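# Remove empty cartridge from sealant gun onto table

## Task

Pull the spent cartridge out of the sealant gun and set it down on the table. The gun must end up lying on the table itself, not leaning on or resting on any other object. Then declare that the job is finished.

## Robot and tools

Robot: two arms, left_arm and right_arm, each with a parallel two-finger gripper. The left arm is the one on the +y side of the scene; arm names do not match image sides. A gripper's fingers extend along its own +z axis and close along its y axis. end_effector_position is the point between the finger pads, just behind the tips.

Frames: the scene frame has its origin at table-top height, midway between the nominal arm mounts, +x pointing out over the table, +z up. Fixed cameras and the table are given in the scene frame. Hand positions, orientations, velocities, Hand targets and wrist-camera poses are each in that arm's own base frame (left base near (-0.038, +0.256, 0), right base near (+0.041, -0.293, 0)). Motion offsets are along the axes of the arm's current Hand target. Printed hand poses can be off by a few centimetres, more when stretched out.

The 14-number row: every motion command uses rows of 14 numbers, each between -1 and 1, covering both arms even if only one moves: left_arm dx, dy, dz, rx, ry, rz, opening, then right_arm in the same order. The first six per arm are an offset, not a pose: displacement and rotation vector relative to that arm's Hand target at the start of the call, in the Hand target's own axes. Scale: 1.0 equals 0.6 m for dx/dy/dz and 180 degrees for the rotation vector. Sending six zeros asks nothing new of that arm. The seventh number, opening, is absolute: +1 fully open (pad gap about 87 mm), 0 roughly 31-49 mm, -0.5 about 8-21 mm, -1 closed. A 0 opening is a real command, so resend the current value to keep a gripper as it is.

execute_actions(actions, cameras): actions is a list of actions; each action is a table of up to 15 rows, one per 1/30 s step, and a short table repeats its last row to fill 15 steps. Every row in an action counts from the action's starting Hand target, not from the previous row, and the next action starts from the new Hand target, so the same offset repeated keeps moving further. An empty list returns state plus images. cameras picks images by name, ["all"] or [].

move(target, speed, blend, opening_speed, blocking, cameras): target is one 14-number row or a list of up to 15 rows; every row is an offset from the Hand targets held when the move begins (not chained). Grippers travel in straight lines, unaware of obstacles or the other arm. speed is path speed in m/s, 0.002 to 2.9, default 0.25 (rotation up to twice that in rad/s); one value or one per target. blend is corner rounding in metres for lists (0 = stop at each). opening_speed is finger rate per second on the -1..+1 scale, at least 0.2. Whole move is capped at 10 s. blocking=false returns after about 0.5 s while motion continues. The result adds a move: line with the ending (done, off_target, moving, held, fault) and limits (paced = pose clipped, held = steps withheld). Done means at rest within 10 mm and 2 degrees; it says nothing about contact. Avoid paths passing close to an arm's own base; go around it.

wait(seconds, cameras): 0 to 3600 s, lets the scene run; returns early if a running move ends. stop(cameras): brakes the current move. zoom_image(camera, region): region [x0, y0, x1, y1] in pixels of that camera's latest image, at most 504 by 504; cameras are cam_head_left, cam_head_right, cam_high, cam_low, cam_left_wrist, cam_right_wrist, all 896x504. read_manual(section) only returns licence texts. finished_scene(scene) ends the scene for good; scene is 1 or 2.

Reading results: Hand target is the last commanded pose after clipping; the gripper often rests short of it, and the next call's offsets count from the target, not the measured hand. Send the remaining gap as an extra offset if needed. Tool commands shows each gripper's current command. grip_measured is the finger reading on the command scale; in Joint positions the final gripper value runs 0 (closed) to 1 (open). Joint velocities may be summarised as within noise. Joint torques are raw drive outputs with offsets and noise; joints 1-3 wrap at ±28 N m.

Control tips: each step the commanded orientation is limited to 40 degrees from the measured one. Friction and gravity can leave the hand low, short or tilted, especially far out; check position and orientation after each motion and correct tilt. Tiny commands may do nothing or go sideways. To grip, command roughly 0.04 below the grip_measured seen at first contact (up to 0.11 near the range ends); closing fast squeezes harder. If an arm is pressing on something, command its target back past the gripper to release.

Things to avoid: dropping the cartridge or gun, releasing moving parts, fast impacts with the table or fixed objects, pushing hard, grippers or wrist cameras colliding with each other, one gripper closing on the other's fingers, strain on wrist camera cables, and anything leaving the table. Motor heat builds when holding loads, reaching far or pushing into unreachable poses: MOTOR HOT appears at 75 °C, at 90 °C an OVER-TEMPERATURE FAULT folds that arm for the rest of the scene, and at 100 °C it goes limp. Any arm stop costs. Objects may occasionally be nudged by outside forces. The scene keeps running while you think, holding the last command.

Each tool is called after ">>>" as name(argument=value, ...), one argument or row to a line, values as JSON.

## Session

>>> execute_actions(
  actions=[],
)

>>> zoom_image(
  camera="cam_high",
  region=[340, 150, 640, 450],
)

Scene clock: 0.00 s.
left_arm: end_effector_position=(+0.2674, -0.1028, +0.2809) grip_measured=+1.000 end_effector_quat_wxyz=(+0.534, +0.001, +0.826, -0.181) | right_arm: end_effector_position=(+0.2425, -0.0152, +0.2202) grip_measured=+1.000 end_effector_quat_wxyz=(+0.542, +0.053, +0.802, +0.245)
Joint positions: left_arm=[-0.311 0.812 0.994 -0.556 0.017 -0.32 1] | right_arm=[-0.714 0.75 0.723 -0.545 -0.998 -0.005 1]
Joint velocities: within noise
Joint torques (N m): no reading
Heat: left arm: 31 °C; right arm: 30 °C.
Hand target: left_arm +0.2679, -0.1029, +0.2859; +0.539, +0.001, +0.822, -0.183 | right_arm +0.2423, -0.0151, +0.2213; +0.541, +0.054, +0.803, +0.245
Tool commands: left_gripper/opening=+1.0 right_gripper/opening=+1.0
camera_calibration:
cam_left_wrist: T_world_to_cam=[[-0.19218, -0.92041, 0.34045, -0.14427], [-0.9111, 0.03844, -0.41039, 0.3996], [0.36464, -0.38905, -0.84598, 0.24488]] pos_world=[0.24705, -0.05287, 0.42027]
cam_right_wrist: T_world_to_cam=[[0.18727, -0.83221, -0.52188, 0.06938], [-0.97067, -0.07525, -0.22832, 0.29317], [0.15074, 0.54934, -0.82189, 0.28985]] pos_world=[0.22789, -0.07942, 0.34137]

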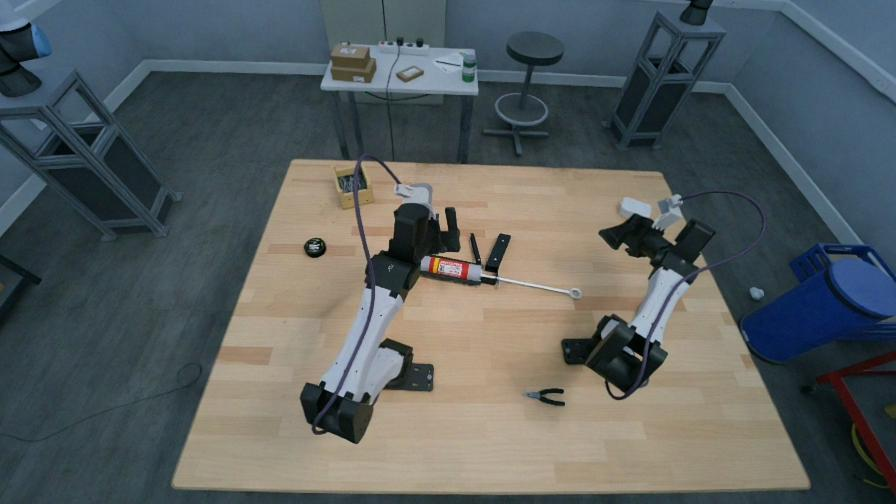

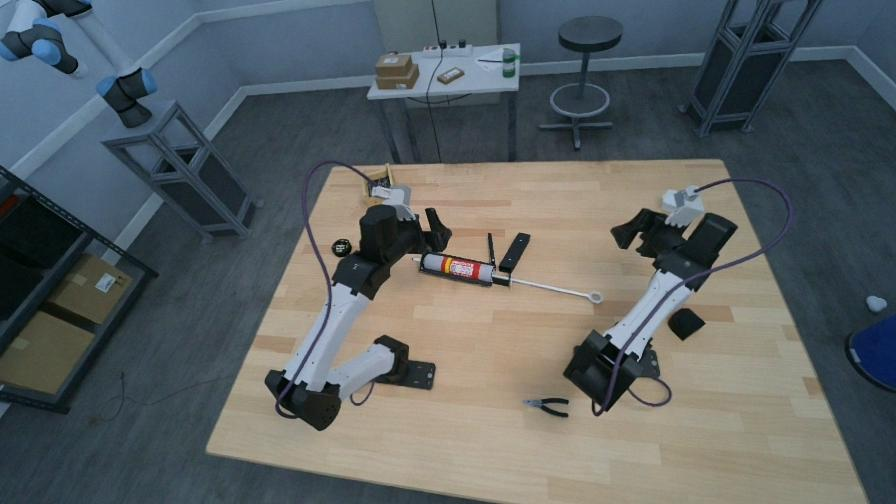

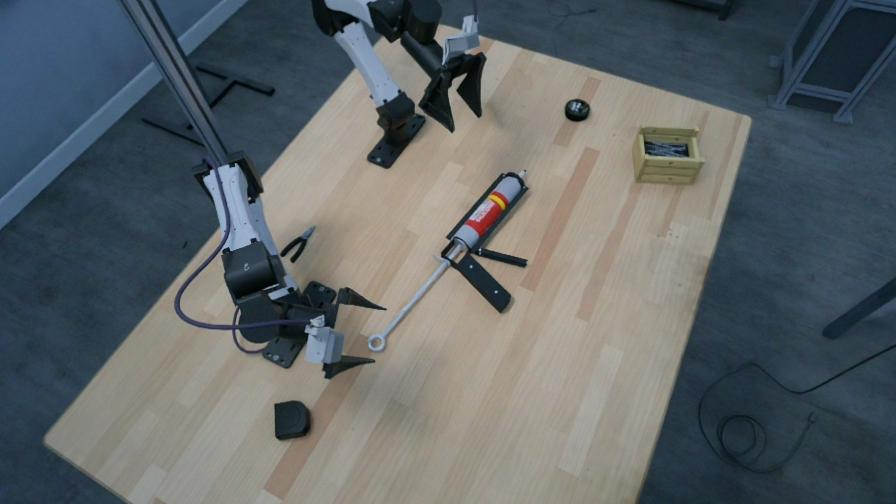

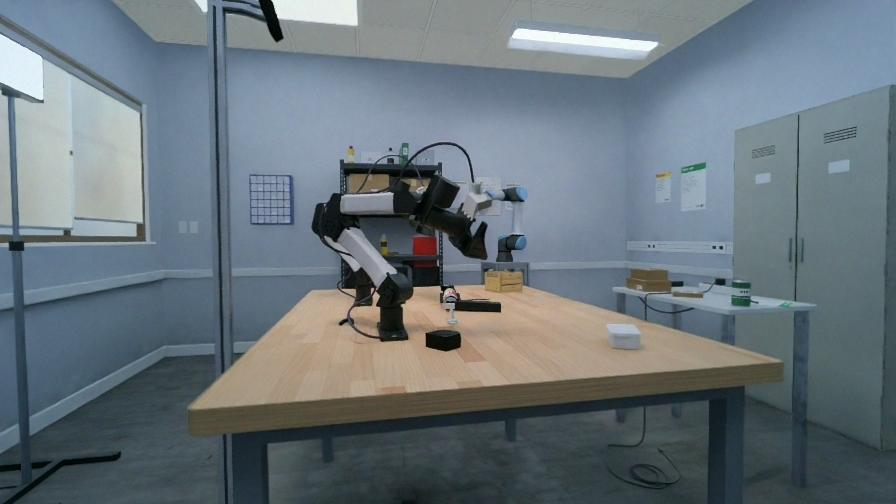

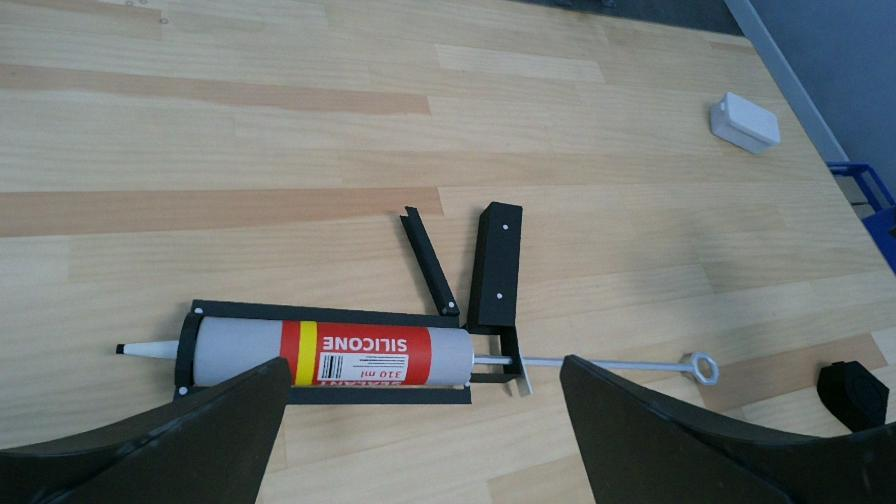

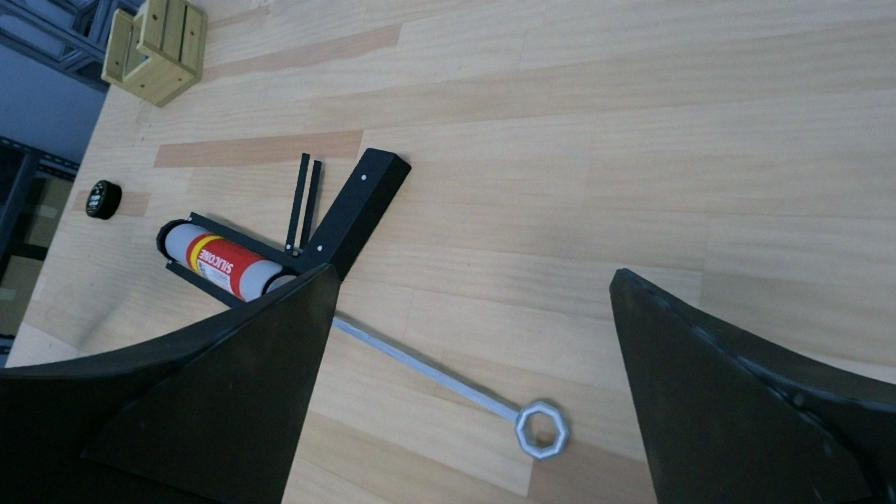

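Scaled by 1.680 from the camera's image (finer frame: 1280x720).

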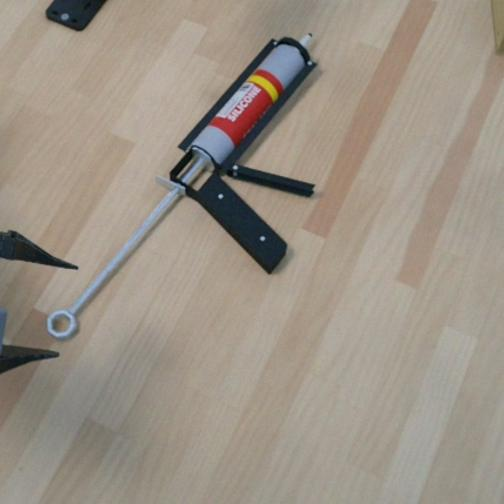

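>>> zoom_image(
  camera="cam_left_wrist",
  region=[420, 300, 560, 420],
)

>>> zoom_image(
  camera="cam_right_wrist",
  region=[150, 200, 350, 320],
)

Scaled by 3.600 from the camera's image (finer frame: 1280x720).

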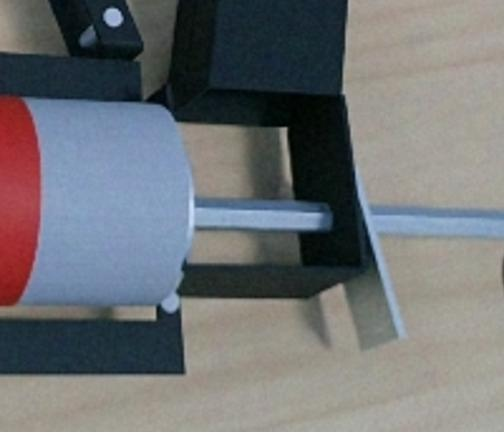

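Scaled by 2.520 from the camera's image (finer frame: 1280x720).

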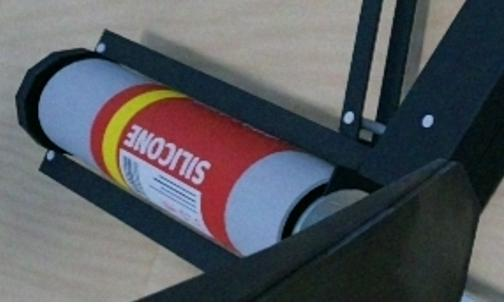

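>>> move(
  target=[0.225,-0.045,0.2095,0.2181,0.3716,0.4701,1,0,0,0,0,0,0,1],
  cameras=["cam_left_wrist","cam_high"],
  speed=0.35,
)

>>> zoom_image(
  camera="cam_left_wrist",
  region=[280, 0, 640, 260],
)

Scene clock: 35.43 s.
left_arm: end_effector_position=(+0.3131, -0.1901, +0.1288) grip_measured=+1.000 end_effector_quat_wxyz=(+0.000, +0.752, +0.659, -0.003) | right_arm: end_effector_position=(+0.2425, -0.0152, +0.2202) grip_measured=+1.000 end_effector_quat_wxyz=(+0.542, +0.053, +0.802, +0.245)
Joint positions: left_arm=[-0.642 2.02 1.887 -1.44 0.007 1.062 1] | right_arm=[-0.714 0.75 0.723 -0.545 -0.998 -0.005 1]
Joint torques (N m): left_arm=[-0.03 -8.36 7.62 0.32 -0.02 0.18] | right_arm=[-0.43 0.18 7.17 1.55 -0.13 -0.13]
Heat: left arm: 35 °C; right arm: 32 °C.
Hand target: left_arm +0.3173, -0.1925, +0.1300; +0.000, +0.756, +0.654, +0.000 | right_arm +0.2423, -0.0151, +0.2213; +0.541, +0.054, +0.803, +0.245
Off the commanded pose: left_arm 0.005 m, 1 deg | right_arm 0.001 m, 0 deg.
move: done
cam_left_wrist: T_world_to_cam=[[-0.99556, 0.09166, 0.02124, 0.32102], [0.08276, 0.74561, 0.66122, 0.06736], [0.04477, 0.66005, -0.74989, 0.35287]] pos_world=[0.29823, -0.31256, 0.21325]
Images, in order (width x height): cam_high 896x504, cam_left_wrist 896x504.

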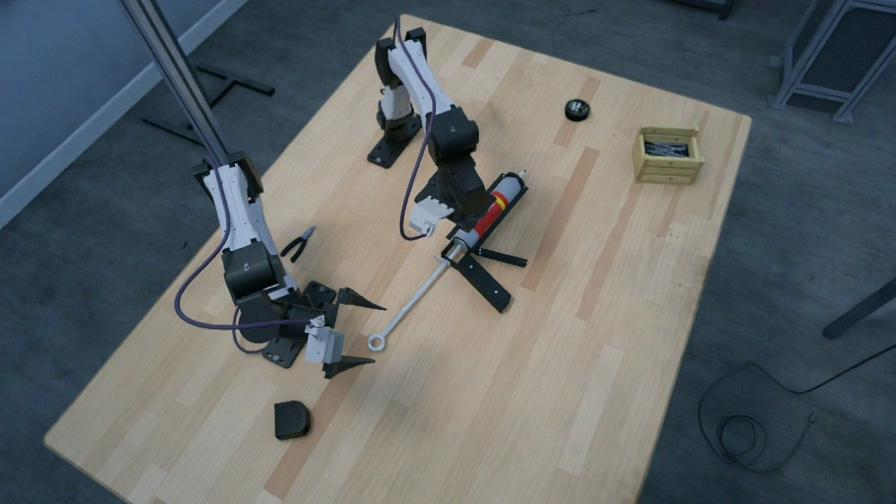

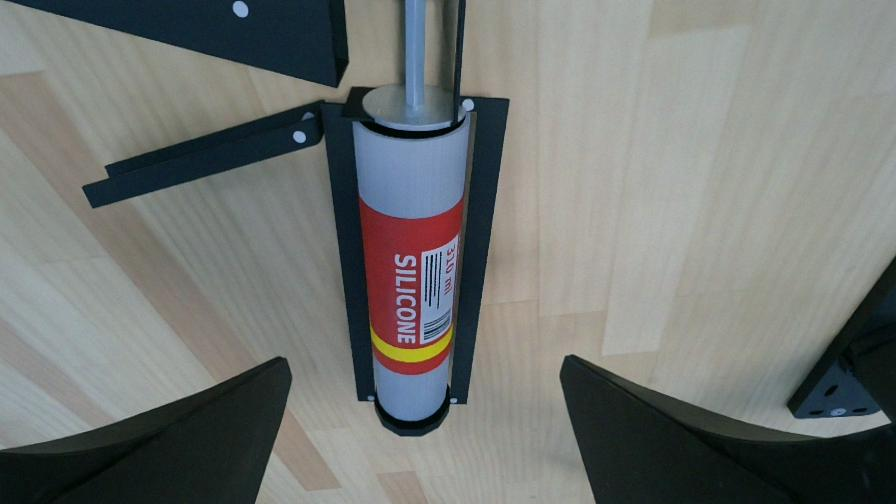

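Scaled by 1.400 from the camera's image (finer frame: 1280x720).

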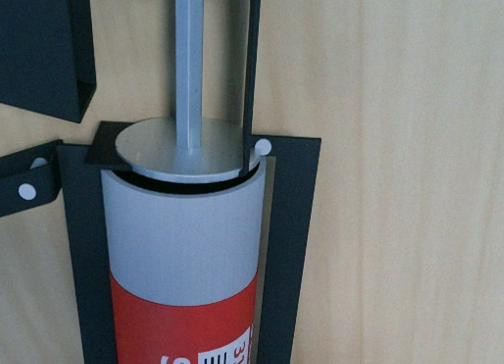

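>>> move(
  target=[
    [0,0.008,0.1,0,0,0,1,0,0,0,0,0,0,1],
    [0,0.008,0.172,0,0,0,1,0,0,0,0,0,0,1],
    [0,0.008,0.172,0,0,0,-0.4,0,0,0,0,0,0,1],
  ],
  cameras=["cam_left_wrist"],
  speed=[0.2,0.1,0.1],
  blend=[0.02,0,0],
  opening_speed=1.2,
)

Scene clock: 55.50 s.
left_arm: end_effector_position=(+0.3210, -0.1955, +0.0341) grip_measured=+0.189 end_effector_quat_wxyz=(+0.006, +0.754, +0.657, -0.001) | right_arm: end_effector_position=(+0.2425, -0.0152, +0.2202) grip_measured=+1.000 end_effector_quat_wxyz=(+0.542, +0.053, +0.802, +0.245)
Joint positions: left_arm=[-0.642 2.072 1.588 -1.076 0.005 1.067 0.594] | right_arm=[-0.714 0.75 0.723 -0.545 -0.998 -0.005 1]
Joint torques (N m): left_arm=[0.54 -9.01 4.57 0.58 -0.01 0.18] | right_arm=[-0.42 0.18 7.17 1.55 -0.13 -0.13]
Heat: left arm: 33 °C; right arm: 33 °C.
Hand target: left_arm +0.3220, -0.1931, +0.0267; +0.000, +0.756, +0.654, +0.000 | right_arm +0.2423, -0.0151, +0.2213; +0.541, +0.054, +0.803, +0.245
Off the commanded pose: left_arm 0.008 m, 1 deg | right_arm 0.001 m, 0 deg.
move: done
cam_left_wrist: T_world_to_cam=[[-0.99519, 0.09746, 0.00982, 0.33283], [0.07984, 0.74892, 0.65783, 0.13505], [0.05676, 0.65546, -0.7531, 0.2804]] pos_world=[0.30453, -0.31737, 0.11906]

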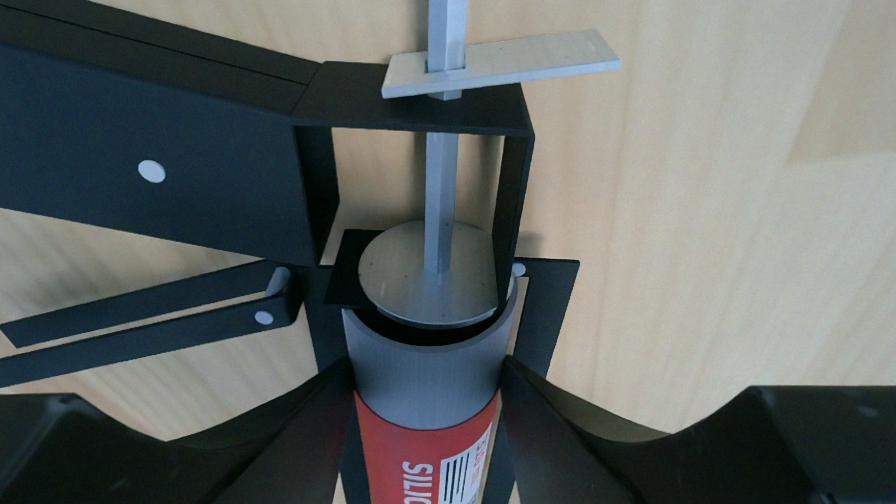

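>>> move(
  target=[
    [0.005,0,-0.067,0,-0.067,0,0.05,0,0,0,0,0,0,1],
    [0.01,0,-0.096,0,-0.095,0,0.05,0,0,0,0,0,0,1],
    [-0.081,0,-0.124,0,-0.095,0,0.05,0,0,0,0,0,0,1],
  ],
  cameras=["cam_left_wrist","cam_high","cam_low"],
  speed=0.08,
  blend=[0.01,0.005,0],
)

>>> zoom_image(
  camera="cam_high",
  region=[370, 140, 570, 350],
)

Scene clock: 68.57 s.
left_arm: end_effector_position=(+0.3120, -0.2368, +0.0985) grip_measured=+0.187 end_effector_quat_wxyz=(+0.095, +0.750, +0.645, -0.110) | right_arm: end_effector_position=(+0.2425, -0.0152, +0.2202) grip_measured=+1.000 end_effector_quat_wxyz=(+0.542, +0.053, +0.802, +0.245)
Joint positions: left_arm=[-0.625 1.978 1.722 -1.179 0.259 1.078 0.593] | right_arm=[-0.714 0.75 0.723 -0.545 -0.998 -0.005 1]
Joint torques (N m): left_arm=[0.01 -8.47 8.14 0.6 0.25 0.02] | right_arm=[-0.43 0.2 7.17 1.55 -0.13 -0.13]
Heat: left arm: 37 °C; right arm: 34 °C.
Hand target: left_arm +0.3150, -0.2413, +0.1013; +0.098, +0.748, +0.647, -0.113 | right_arm +0.2423, -0.0151, +0.2213; +0.541, +0.054, +0.803, +0.245
Off the commanded pose: left_arm 0.006 m, 0 deg | right_arm 0.001 m, 0 deg.
move: done
cam_left_wrist: T_world_to_cam=[[-0.99294, 0.11529, 0.02794, 0.32894], [0.11626, 0.89903, 0.42217, 0.17167], [0.02356, 0.42243, -0.90609, 0.32679]] pos_world=[0.29896, -0.33031, 0.21443]
Images, in order (width x height): cam_high 896x504, cam_low 896x504, cam_left_wrist 896x504.

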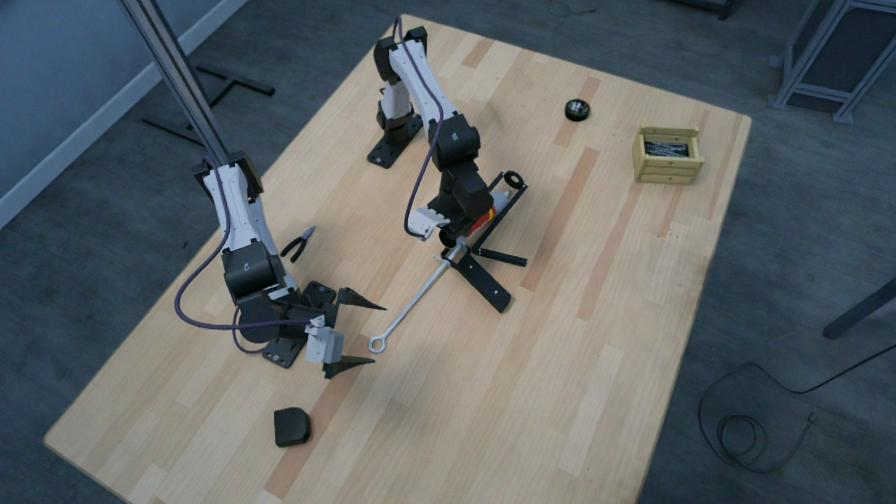

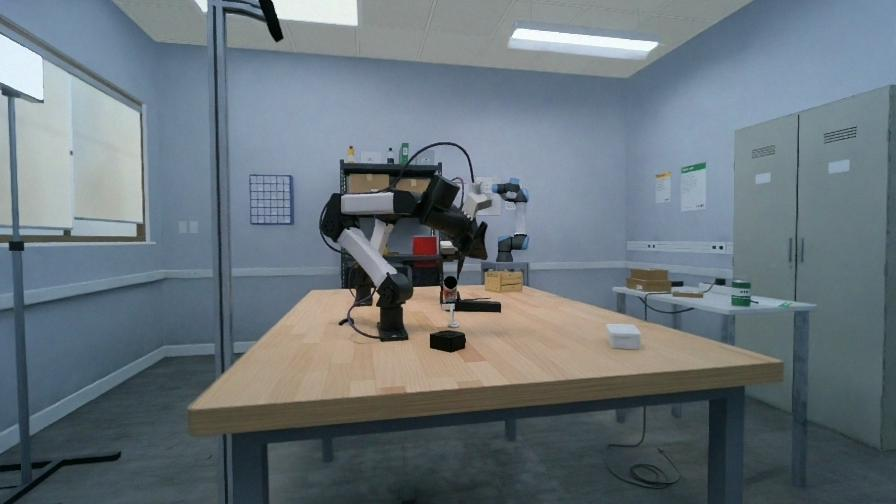

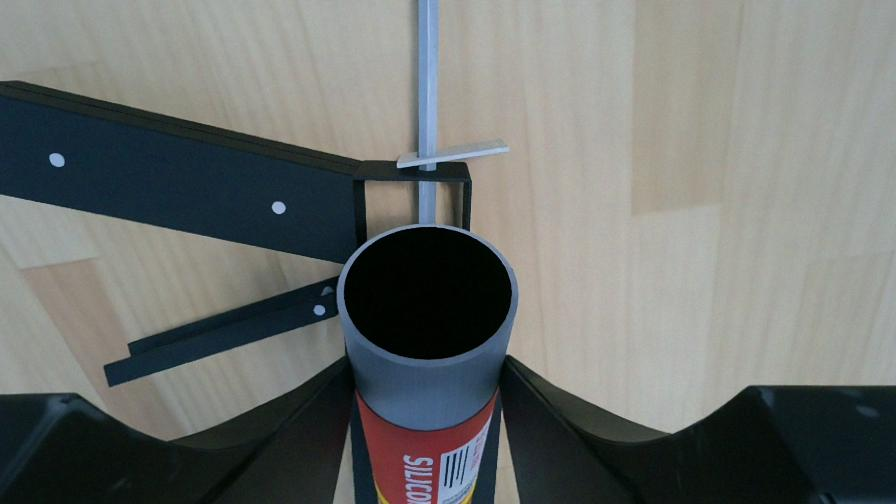

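Scaled by 2.400 from the camera's image (finer frame: 1280x720).

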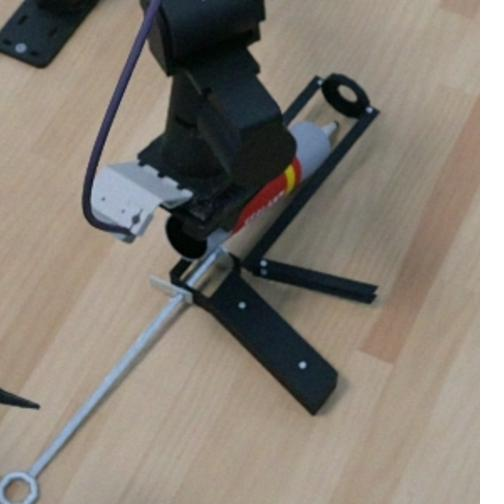

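>>> move(
  target=[
    [-0.088,0,-0.223,0,0,0,0.05,0,0,0,0,0,0,1],
    [0.1475,0.196,-0.2525,0,0.105,0,0.05,0,0,0,0,0,0,1],
    [0.236,0.196,0.034,0,0.105,0,0.05,0,0,0,0,0,0,1],
  ],
  cameras=["cam_left_wrist","cam_high","cam_low"],
  speed=[0.15,0.2,0.12],
  blend=[0.03,0.03,0],
)

>>> zoom_image(
  camera="cam_high",
  region=[420, 80, 640, 310],
)

>>> zoom_image(
  camera="cam_low",
  region=[410, 240, 540, 340],
)

Scene clock: 91.30 s.
left_arm: end_effector_position=(+0.4502, -0.1311, +0.0418) grip_measured=+0.050 end_effector_quat_wxyz=(-0.013, +0.760, +0.650, +0.015) | right_arm: end_effector_position=(+0.2425, -0.0152, +0.2202) grip_measured=+1.000 end_effector_quat_wxyz=(+0.542, +0.053, +0.802, +0.245)
Joint positions: left_arm=[-0.384 2.469 2.274 -1.386 -0.039 1.342 0.525] | right_arm=[-0.714 0.75 0.723 -0.545 -0.998 -0.005 1]
Joint torques (N m): left_arm=[0.62 -13.59 4.44 0.47 0.11 0.04] | right_arm=[-0.42 0.18 7.17 1.55 -0.13 -0.12]
Heat: left arm: 39 °C; right arm: 35 °C.
Hand target: left_arm +0.4501, -0.1302, +0.0400; -0.010, +0.756, +0.654, +0.012 | right_arm +0.2423, -0.0151, +0.2213; +0.541, +0.054, +0.803, +0.245
Off the commanded pose: left_arm 0.002 m, 1 deg | right_arm 0.001 m, 0 deg.
move: done
cam_left_wrist: T_world_to_cam=[[-0.99341, 0.11352, 0.01572, 0.45606], [0.09254, 0.71371, 0.6943, 0.05953], [0.0676, 0.69118, -0.71952, 0.23506]] pos_world=[0.43165, -0.25673, 0.12064]
Images, in order (width x height): cam_high 896x504, cam_low 896x504, cam_left_wrist 896x504.

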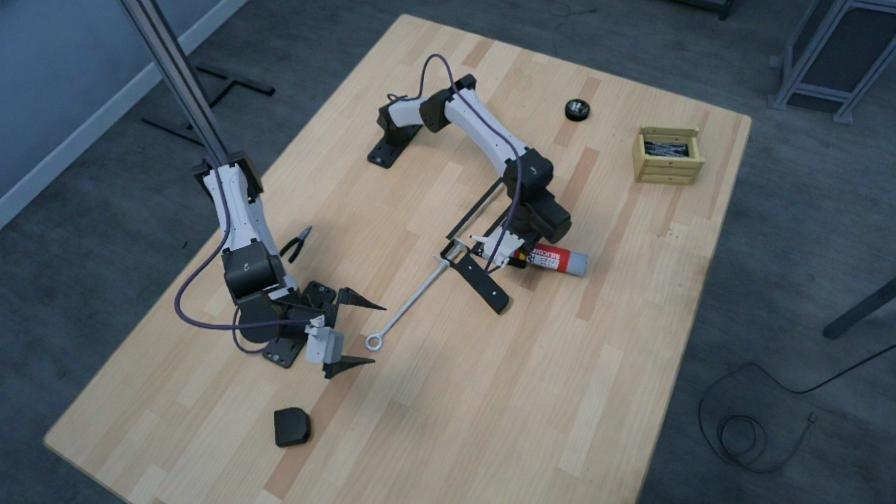

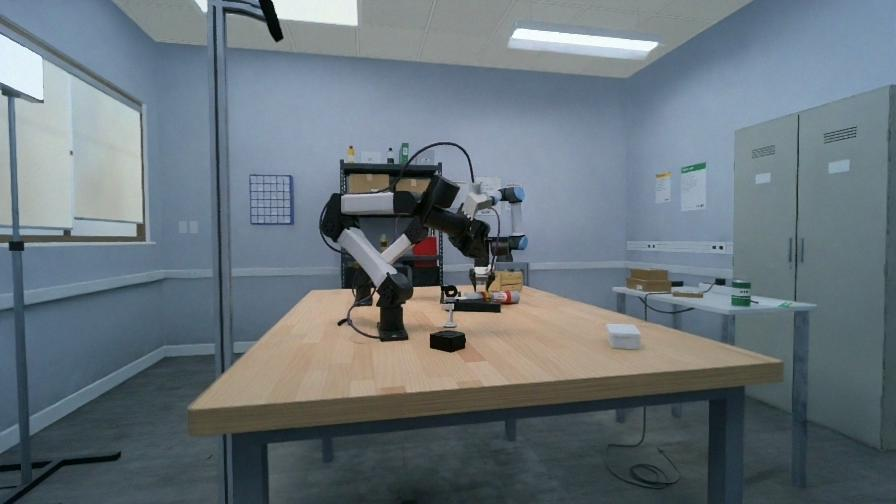

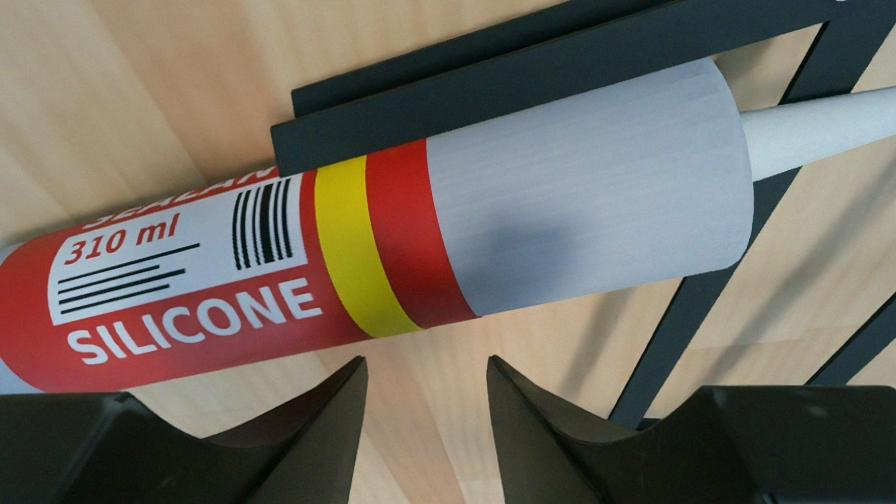

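Scaled by 2.191 from the camera's image (finer frame: 1280x720).

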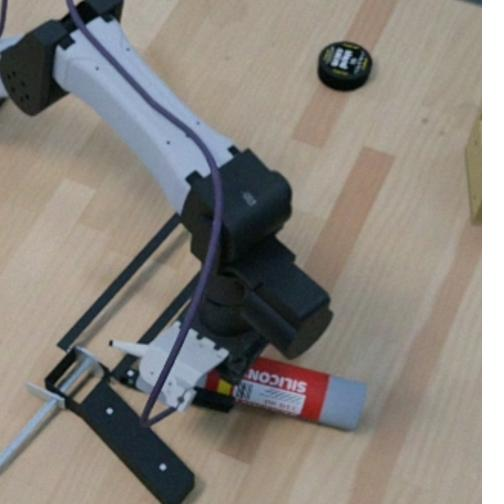

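Scaled by 3.877 from the camera's image (finer frame: 1280x720).

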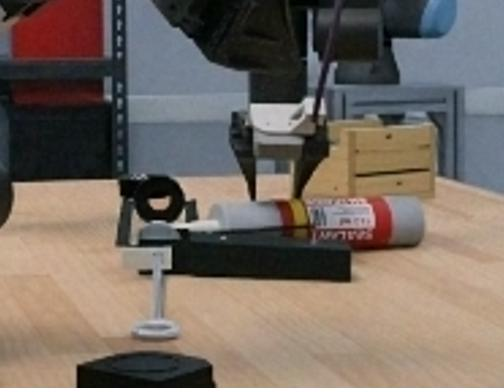

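>>> move(
  target=[
    [0,0,-0.15,0,0,0,1,0,0,0,0,0,0,1],
  ],
  cameras=["cam_left_wrist","cam_high","cam_low","cam_head_right"],
  speed=0.25,
)

>>> zoom_image(
  camera="cam_low",
  region=[410, 260, 540, 340],
)

>>> zoom_image(
  camera="cam_head_right",
  region=[400, 190, 560, 310],
)

Scene clock: 104.30 s.
left_arm: end_effector_position=(+0.4480, -0.1302, +0.1044) grip_measured=+1.000 end_effector_quat_wxyz=(+0.009, +0.759, +0.650, +0.027) | right_arm: end_effector_position=(+0.2425, -0.0152, +0.2202) grip_measured=+1.000 end_effector_quat_wxyz=(+0.542, +0.053, +0.802, +0.245)
Joint positions: left_arm=[-0.384 2.431 2.458 -1.557 -0.039 1.342 1] | right_arm=[-0.714 0.75 0.723 -0.545 -0.998 -0.005 1]
Joint torques (N m): left_arm=[-0.27 -16.87 7.08 0.38 0 0.09] | right_arm=[-0.42 0.18 7.17 1.55 -0.13 -0.13]
Heat: left arm: 42 °C; right arm: 35 °C.
Hand target: left_arm +0.4497, -0.1329, +0.1300; -0.010, +0.756, +0.654, +0.012 | right_arm +0.2423, -0.0151, +0.2213; +0.541, +0.054, +0.803, +0.245
Off the commanded pose: left_arm 0.026 m, 3 deg | right_arm 0.001 m, 0 deg.
joint sent to its limit (left arm) — joint 4 (wrist pitch), lower limit. The joint targets are off in orientation, not in position.
move: off_target (left_arm)
cam_left_wrist: T_world_to_cam=[[-0.99299, 0.11333, -0.03354, 0.45765], [0.05985, 0.72693, 0.68409, 0.03305], [0.10191, 0.67729, -0.72862, 0.26344]] pos_world=[0.42562, -0.25431, 0.18469]
Images, in order (width x height): cam_head_right 896x504, cam_high 896x504, cam_low 896x504, cam_left_wrist 896x504.

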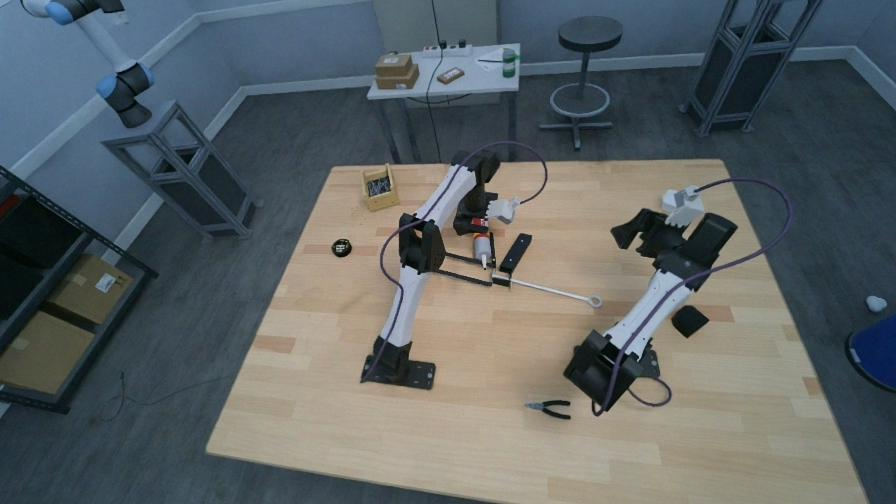

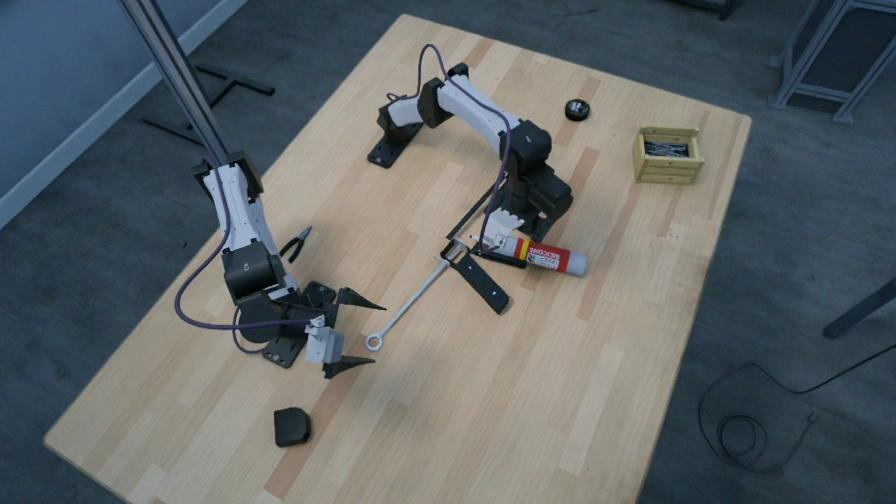

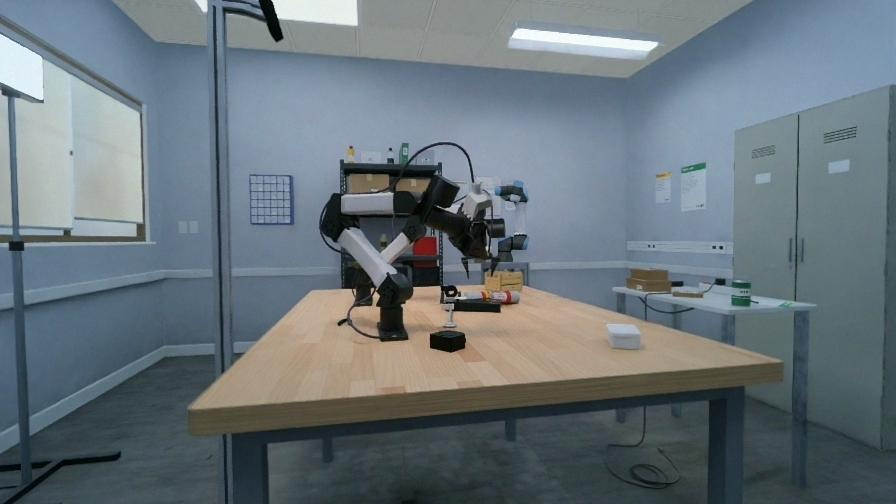

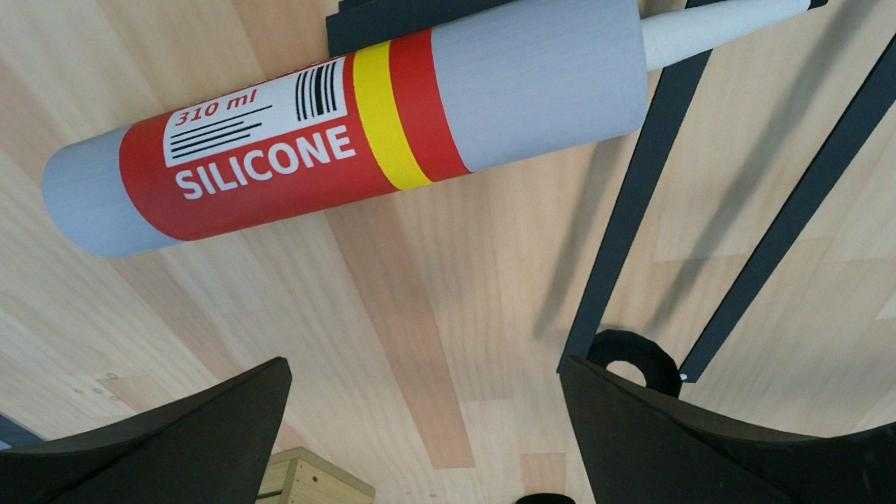

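Scaled by 3.877 from the camera's image (finer frame: 1280x720).

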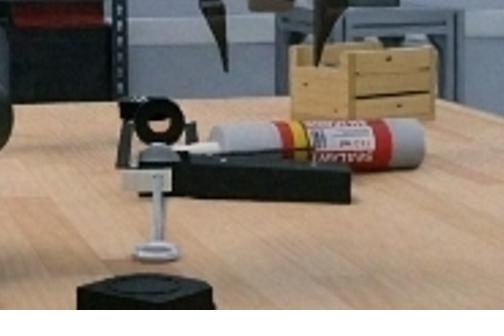

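Scaled by 3.150 from the camera's image (finer frame: 1280x720).

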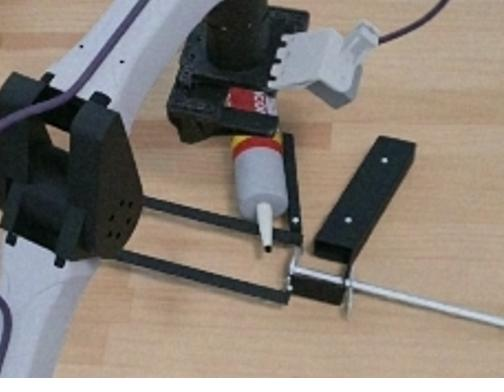

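>>> move(
  target=[
    [-0.0255,0.138,0,0,0,-0.595,1,0,0,0,0,0,0,1],
    [-0.0255,0.138,0.09,0,0,-0.595,1,0,0,0,0,0,0,1],
  ],
  cameras=["cam_left_wrist","cam_high"],
  speed=0.25,
  blend=[0.01,0],
)

Scene clock: 131.20 s.
left_arm: end_effector_position=(+0.5239, -0.1574, +0.0715) grip_measured=+1.000 end_effector_quat_wxyz=(+0.176, -0.078, +0.980, -0.045) | right_arm: end_effector_position=(+0.2425, -0.0152, +0.2202) grip_measured=+1.000 end_effector_quat_wxyz=(+0.542, +0.053, +0.802, +0.245)
Joint positions: left_arm=[-0.272 2.707 2.849 -1.349 -0.037 -0.425 1] | right_arm=[-0.714 0.75 0.723 -0.545 -0.998 -0.005 1]
Joint torques (N m): left_arm=[0.55 -14.37 6.93 1.32 0.01 0.02] | right_arm=[-0.43 0.18 7.17 1.55 -0.13 -0.12]
Heat: left arm: 58 °C; right arm: 35 °C.
Hand target: left_arm +0.5297, -0.1583, +0.0756; +0.004, -0.077, +0.997, +0.015 | right_arm +0.2423, -0.0151, +0.2213; +0.541, +0.054, +0.803, +0.245
Off the commanded pose: left_arm 0.007 m, 21 deg | right_arm 0.001 m, 0 deg.
elbow stopped short (left arm): the move would have taken joint 3 (elbow) straighter than the controller allows.
move: off_target (left_arm)
cam_left_wrist: T_world_to_cam=[[0.16983, -0.97484, 0.14439, -0.25816], [-0.92259, -0.10577, 0.371, 0.47686], [-0.34639, -0.19622, -0.91734, 0.36103]] pos_world=[0.60884, -0.13039, 0.19155]
Images, in order (width x height): cam_high 896x504, cam_left_wrist 896x504.

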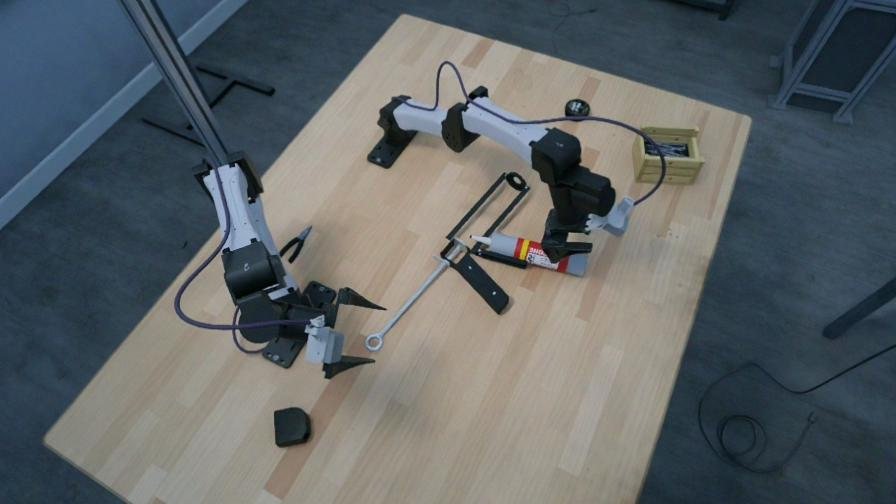

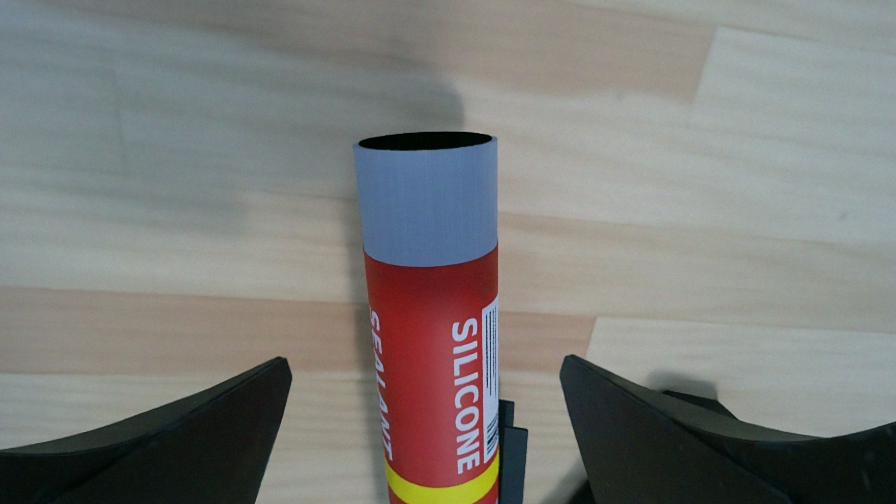

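>>> move(
  target=[
    [-0.01,0,0.085,0,0,0,1,0,0,0,0,0,0,1],
    [-0.01,0,0.085,0,0,0,-0.1,0,0,0,0,0,0,1],
  ],
  cameras=["cam_left_wrist","cam_low"],
  speed=0.1,
  opening_speed=1,
)

Scene clock: 146.20 s.
left_arm: end_effector_position=(+0.5300, -0.1569, +0.0300) grip_measured=+0.231 end_effector_quat_wxyz=(+0.158, -0.081, +0.983, -0.039) | right_arm: end_effector_position=(+0.2425, -0.0152, +0.2202) grip_measured=+1.000 end_effector_quat_wxyz=(+0.542, +0.053, +0.802, +0.245)
Joint positions: left_arm=[-0.268 2.789 2.849 -1.306 -0.034 -0.425 0.616] | right_arm=[-0.714 0.75 0.723 -0.545 -0.998 -0.005 1]
Joint torques (N m): left_arm=[0.76 -13.19 7.05 1.28 0 0.07] | right_arm=[-0.42 0.17 7.17 1.54 -0.13 -0.13]
Heat: left arm: 60 °C; right arm: 36 °C.
Hand target: left_arm +0.5358, -0.1558, +0.0247; +0.004, -0.077, +0.997, +0.015 | right_arm +0.2423, -0.0151, +0.2213; +0.541, +0.054, +0.803, +0.245
Off the commanded pose: left_arm 0.008 m, 19 deg | right_arm 0.001 m, 0 deg.
elbow stopped short (left arm): the move would have taken joint 3 (elbow) straighter than the controller allows.
move: off_target (left_arm); target 2's new opening was sent with left_arm's hand 0.008 m and 19 deg from that target
cam_left_wrist: T_world_to_cam=[[0.17913, -0.97523, 0.12973, -0.25723], [-0.90736, -0.1128, 0.40493, 0.48769], [-0.38027, -0.19025, -0.9051, 0.34355]] pos_world=[0.61923, -0.13049, 0.14684]
Images, in order (width x height): cam_low 896x504, cam_left_wrist 896x504.

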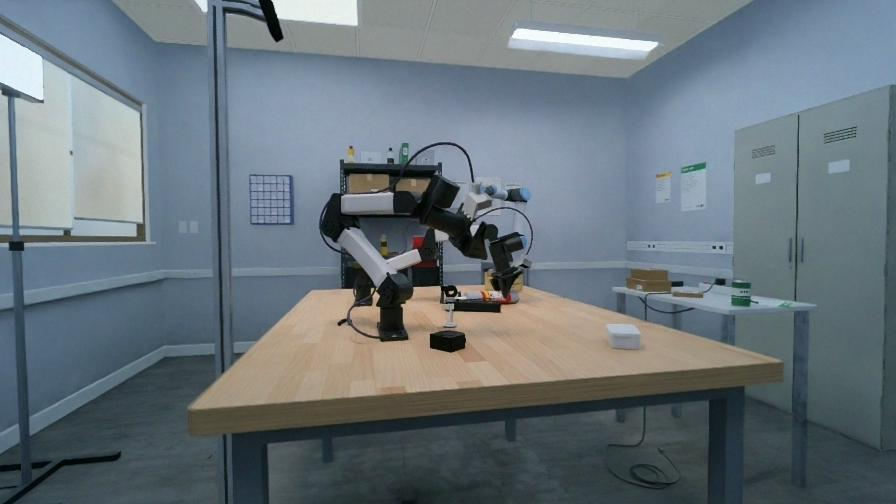

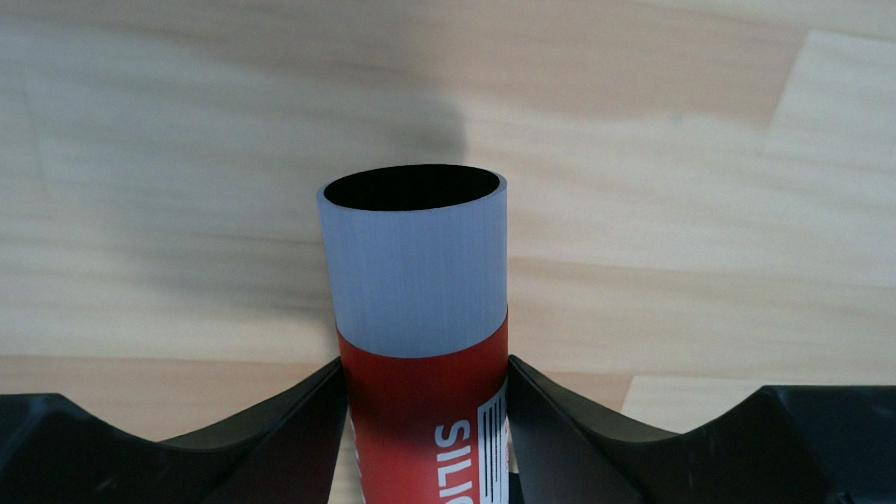

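>>> move(
  target=[
    [0.033,0,-0.117,0,-0.099,0,-0.15,0,0,0,0,0,0,1],
    [0.04,0.134,-0.117,0.0648,-0.0844,0.4132,-0.15,0,0,0,0,0,0,1],
    [0.04,0.134,-0.025,0.0648,-0.0844,0.4132,-0.15,0,0,0,0,0,0,1],
  ],
  cameras=["cam_left_wrist","cam_high","cam_low"],
  speed=[0.1,0.15,0.08],
  blend=[0.02,0.02,0],
)

>>> zoom_image(
  camera="cam_low",
  region=[410, 240, 540, 340],
)

>>> zoom_image(
  camera="cam_high",
  region=[420, 80, 640, 310],
)

Scene clock: 179.87 s.
left_arm: end_effector_position=(+0.4918, -0.0839, +0.0288) grip_measured=+0.231 end_effector_quat_wxyz=(+0.100, +0.534, +0.835, -0.085) | right_arm: end_effector_position=(+0.2425, -0.0152, +0.2202) grip_measured=+1.000 end_effector_quat_wxyz=(+0.542, +0.053, +0.802, +0.245)
Joint positions: left_arm=[-0.153 2.568 2.43 -1.316 0.237 0.971 0.616] | right_arm=[-0.714 0.75 0.723 -0.545 -0.998 -0.005 1]
Joint torques (N m): left_arm=[0.65 -17.33 4.21 0.98 0.1 0.26] | right_arm=[-0.42 0.18 7.17 1.55 -0.13 -0.13]
Heat: left arm: 65 °C; right arm: 36 °C.
Hand target: left_arm +0.4997, -0.0807, +0.0418; +0.123, +0.542, +0.828, -0.071 | right_arm +0.2423, -0.0151, +0.2213; +0.541, +0.054, +0.803, +0.245
Off the commanded pose: left_arm 0.016 m, 3 deg | right_arm 0.001 m, 0 deg.
elbow stopped short (left arm): the move would have taken joint 3 (elbow) straighter than the controller allows.
move: off_target (left_arm)
cam_left_wrist: T_world_to_cam=[[-0.89315, -0.44551, 0.06175, 0.39475], [-0.37368, 0.81144, 0.44937, 0.27561], [-0.2503, 0.37828, -0.89121, 0.32536]] pos_world=[0.53699, -0.17085, 0.14173]
Images, in order (width x height): cam_high 896x504, cam_low 896x504, cam_left_wrist 896x504.

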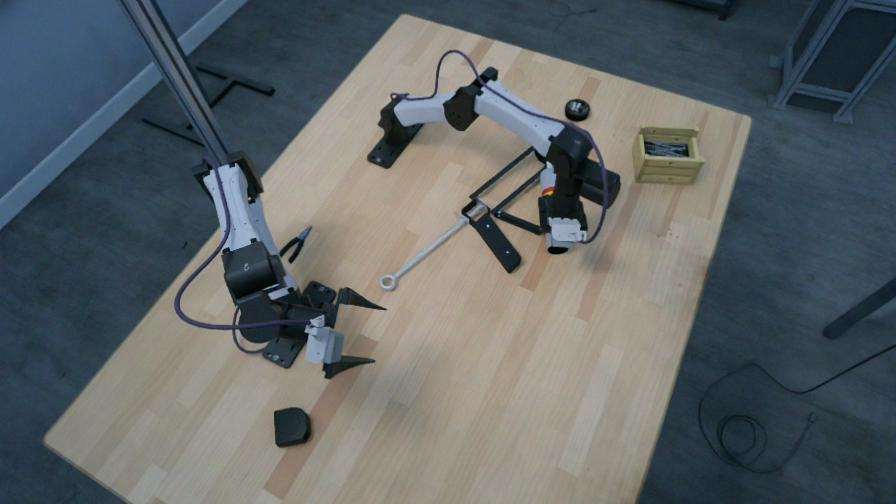

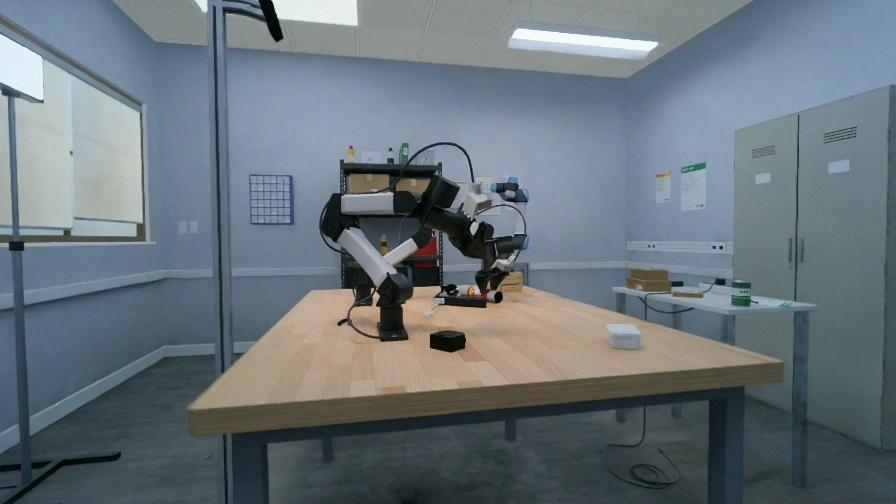

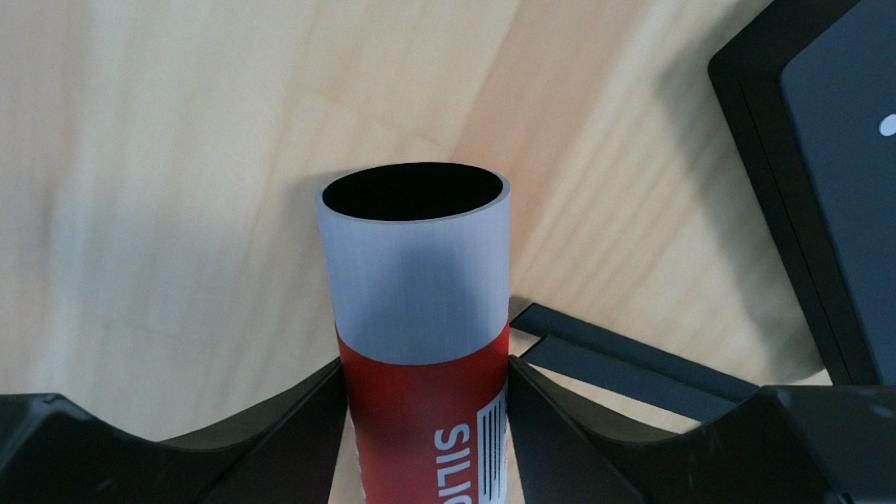

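Scaled by 3.877 from the camera's image (finer frame: 1280x720).

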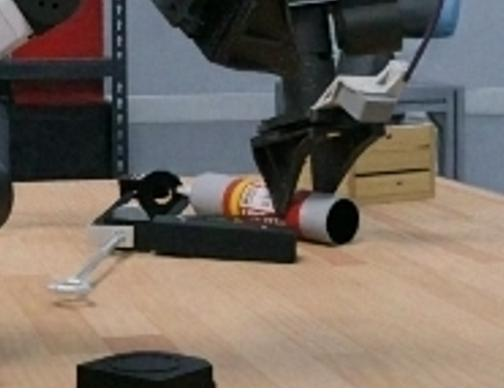

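Scaled by 2.191 from the camera's image (finer frame: 1280x720).

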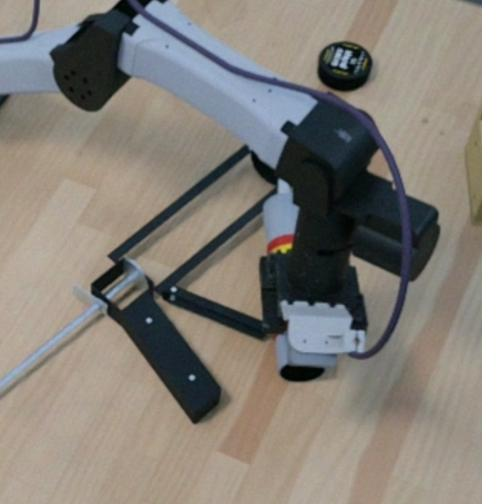

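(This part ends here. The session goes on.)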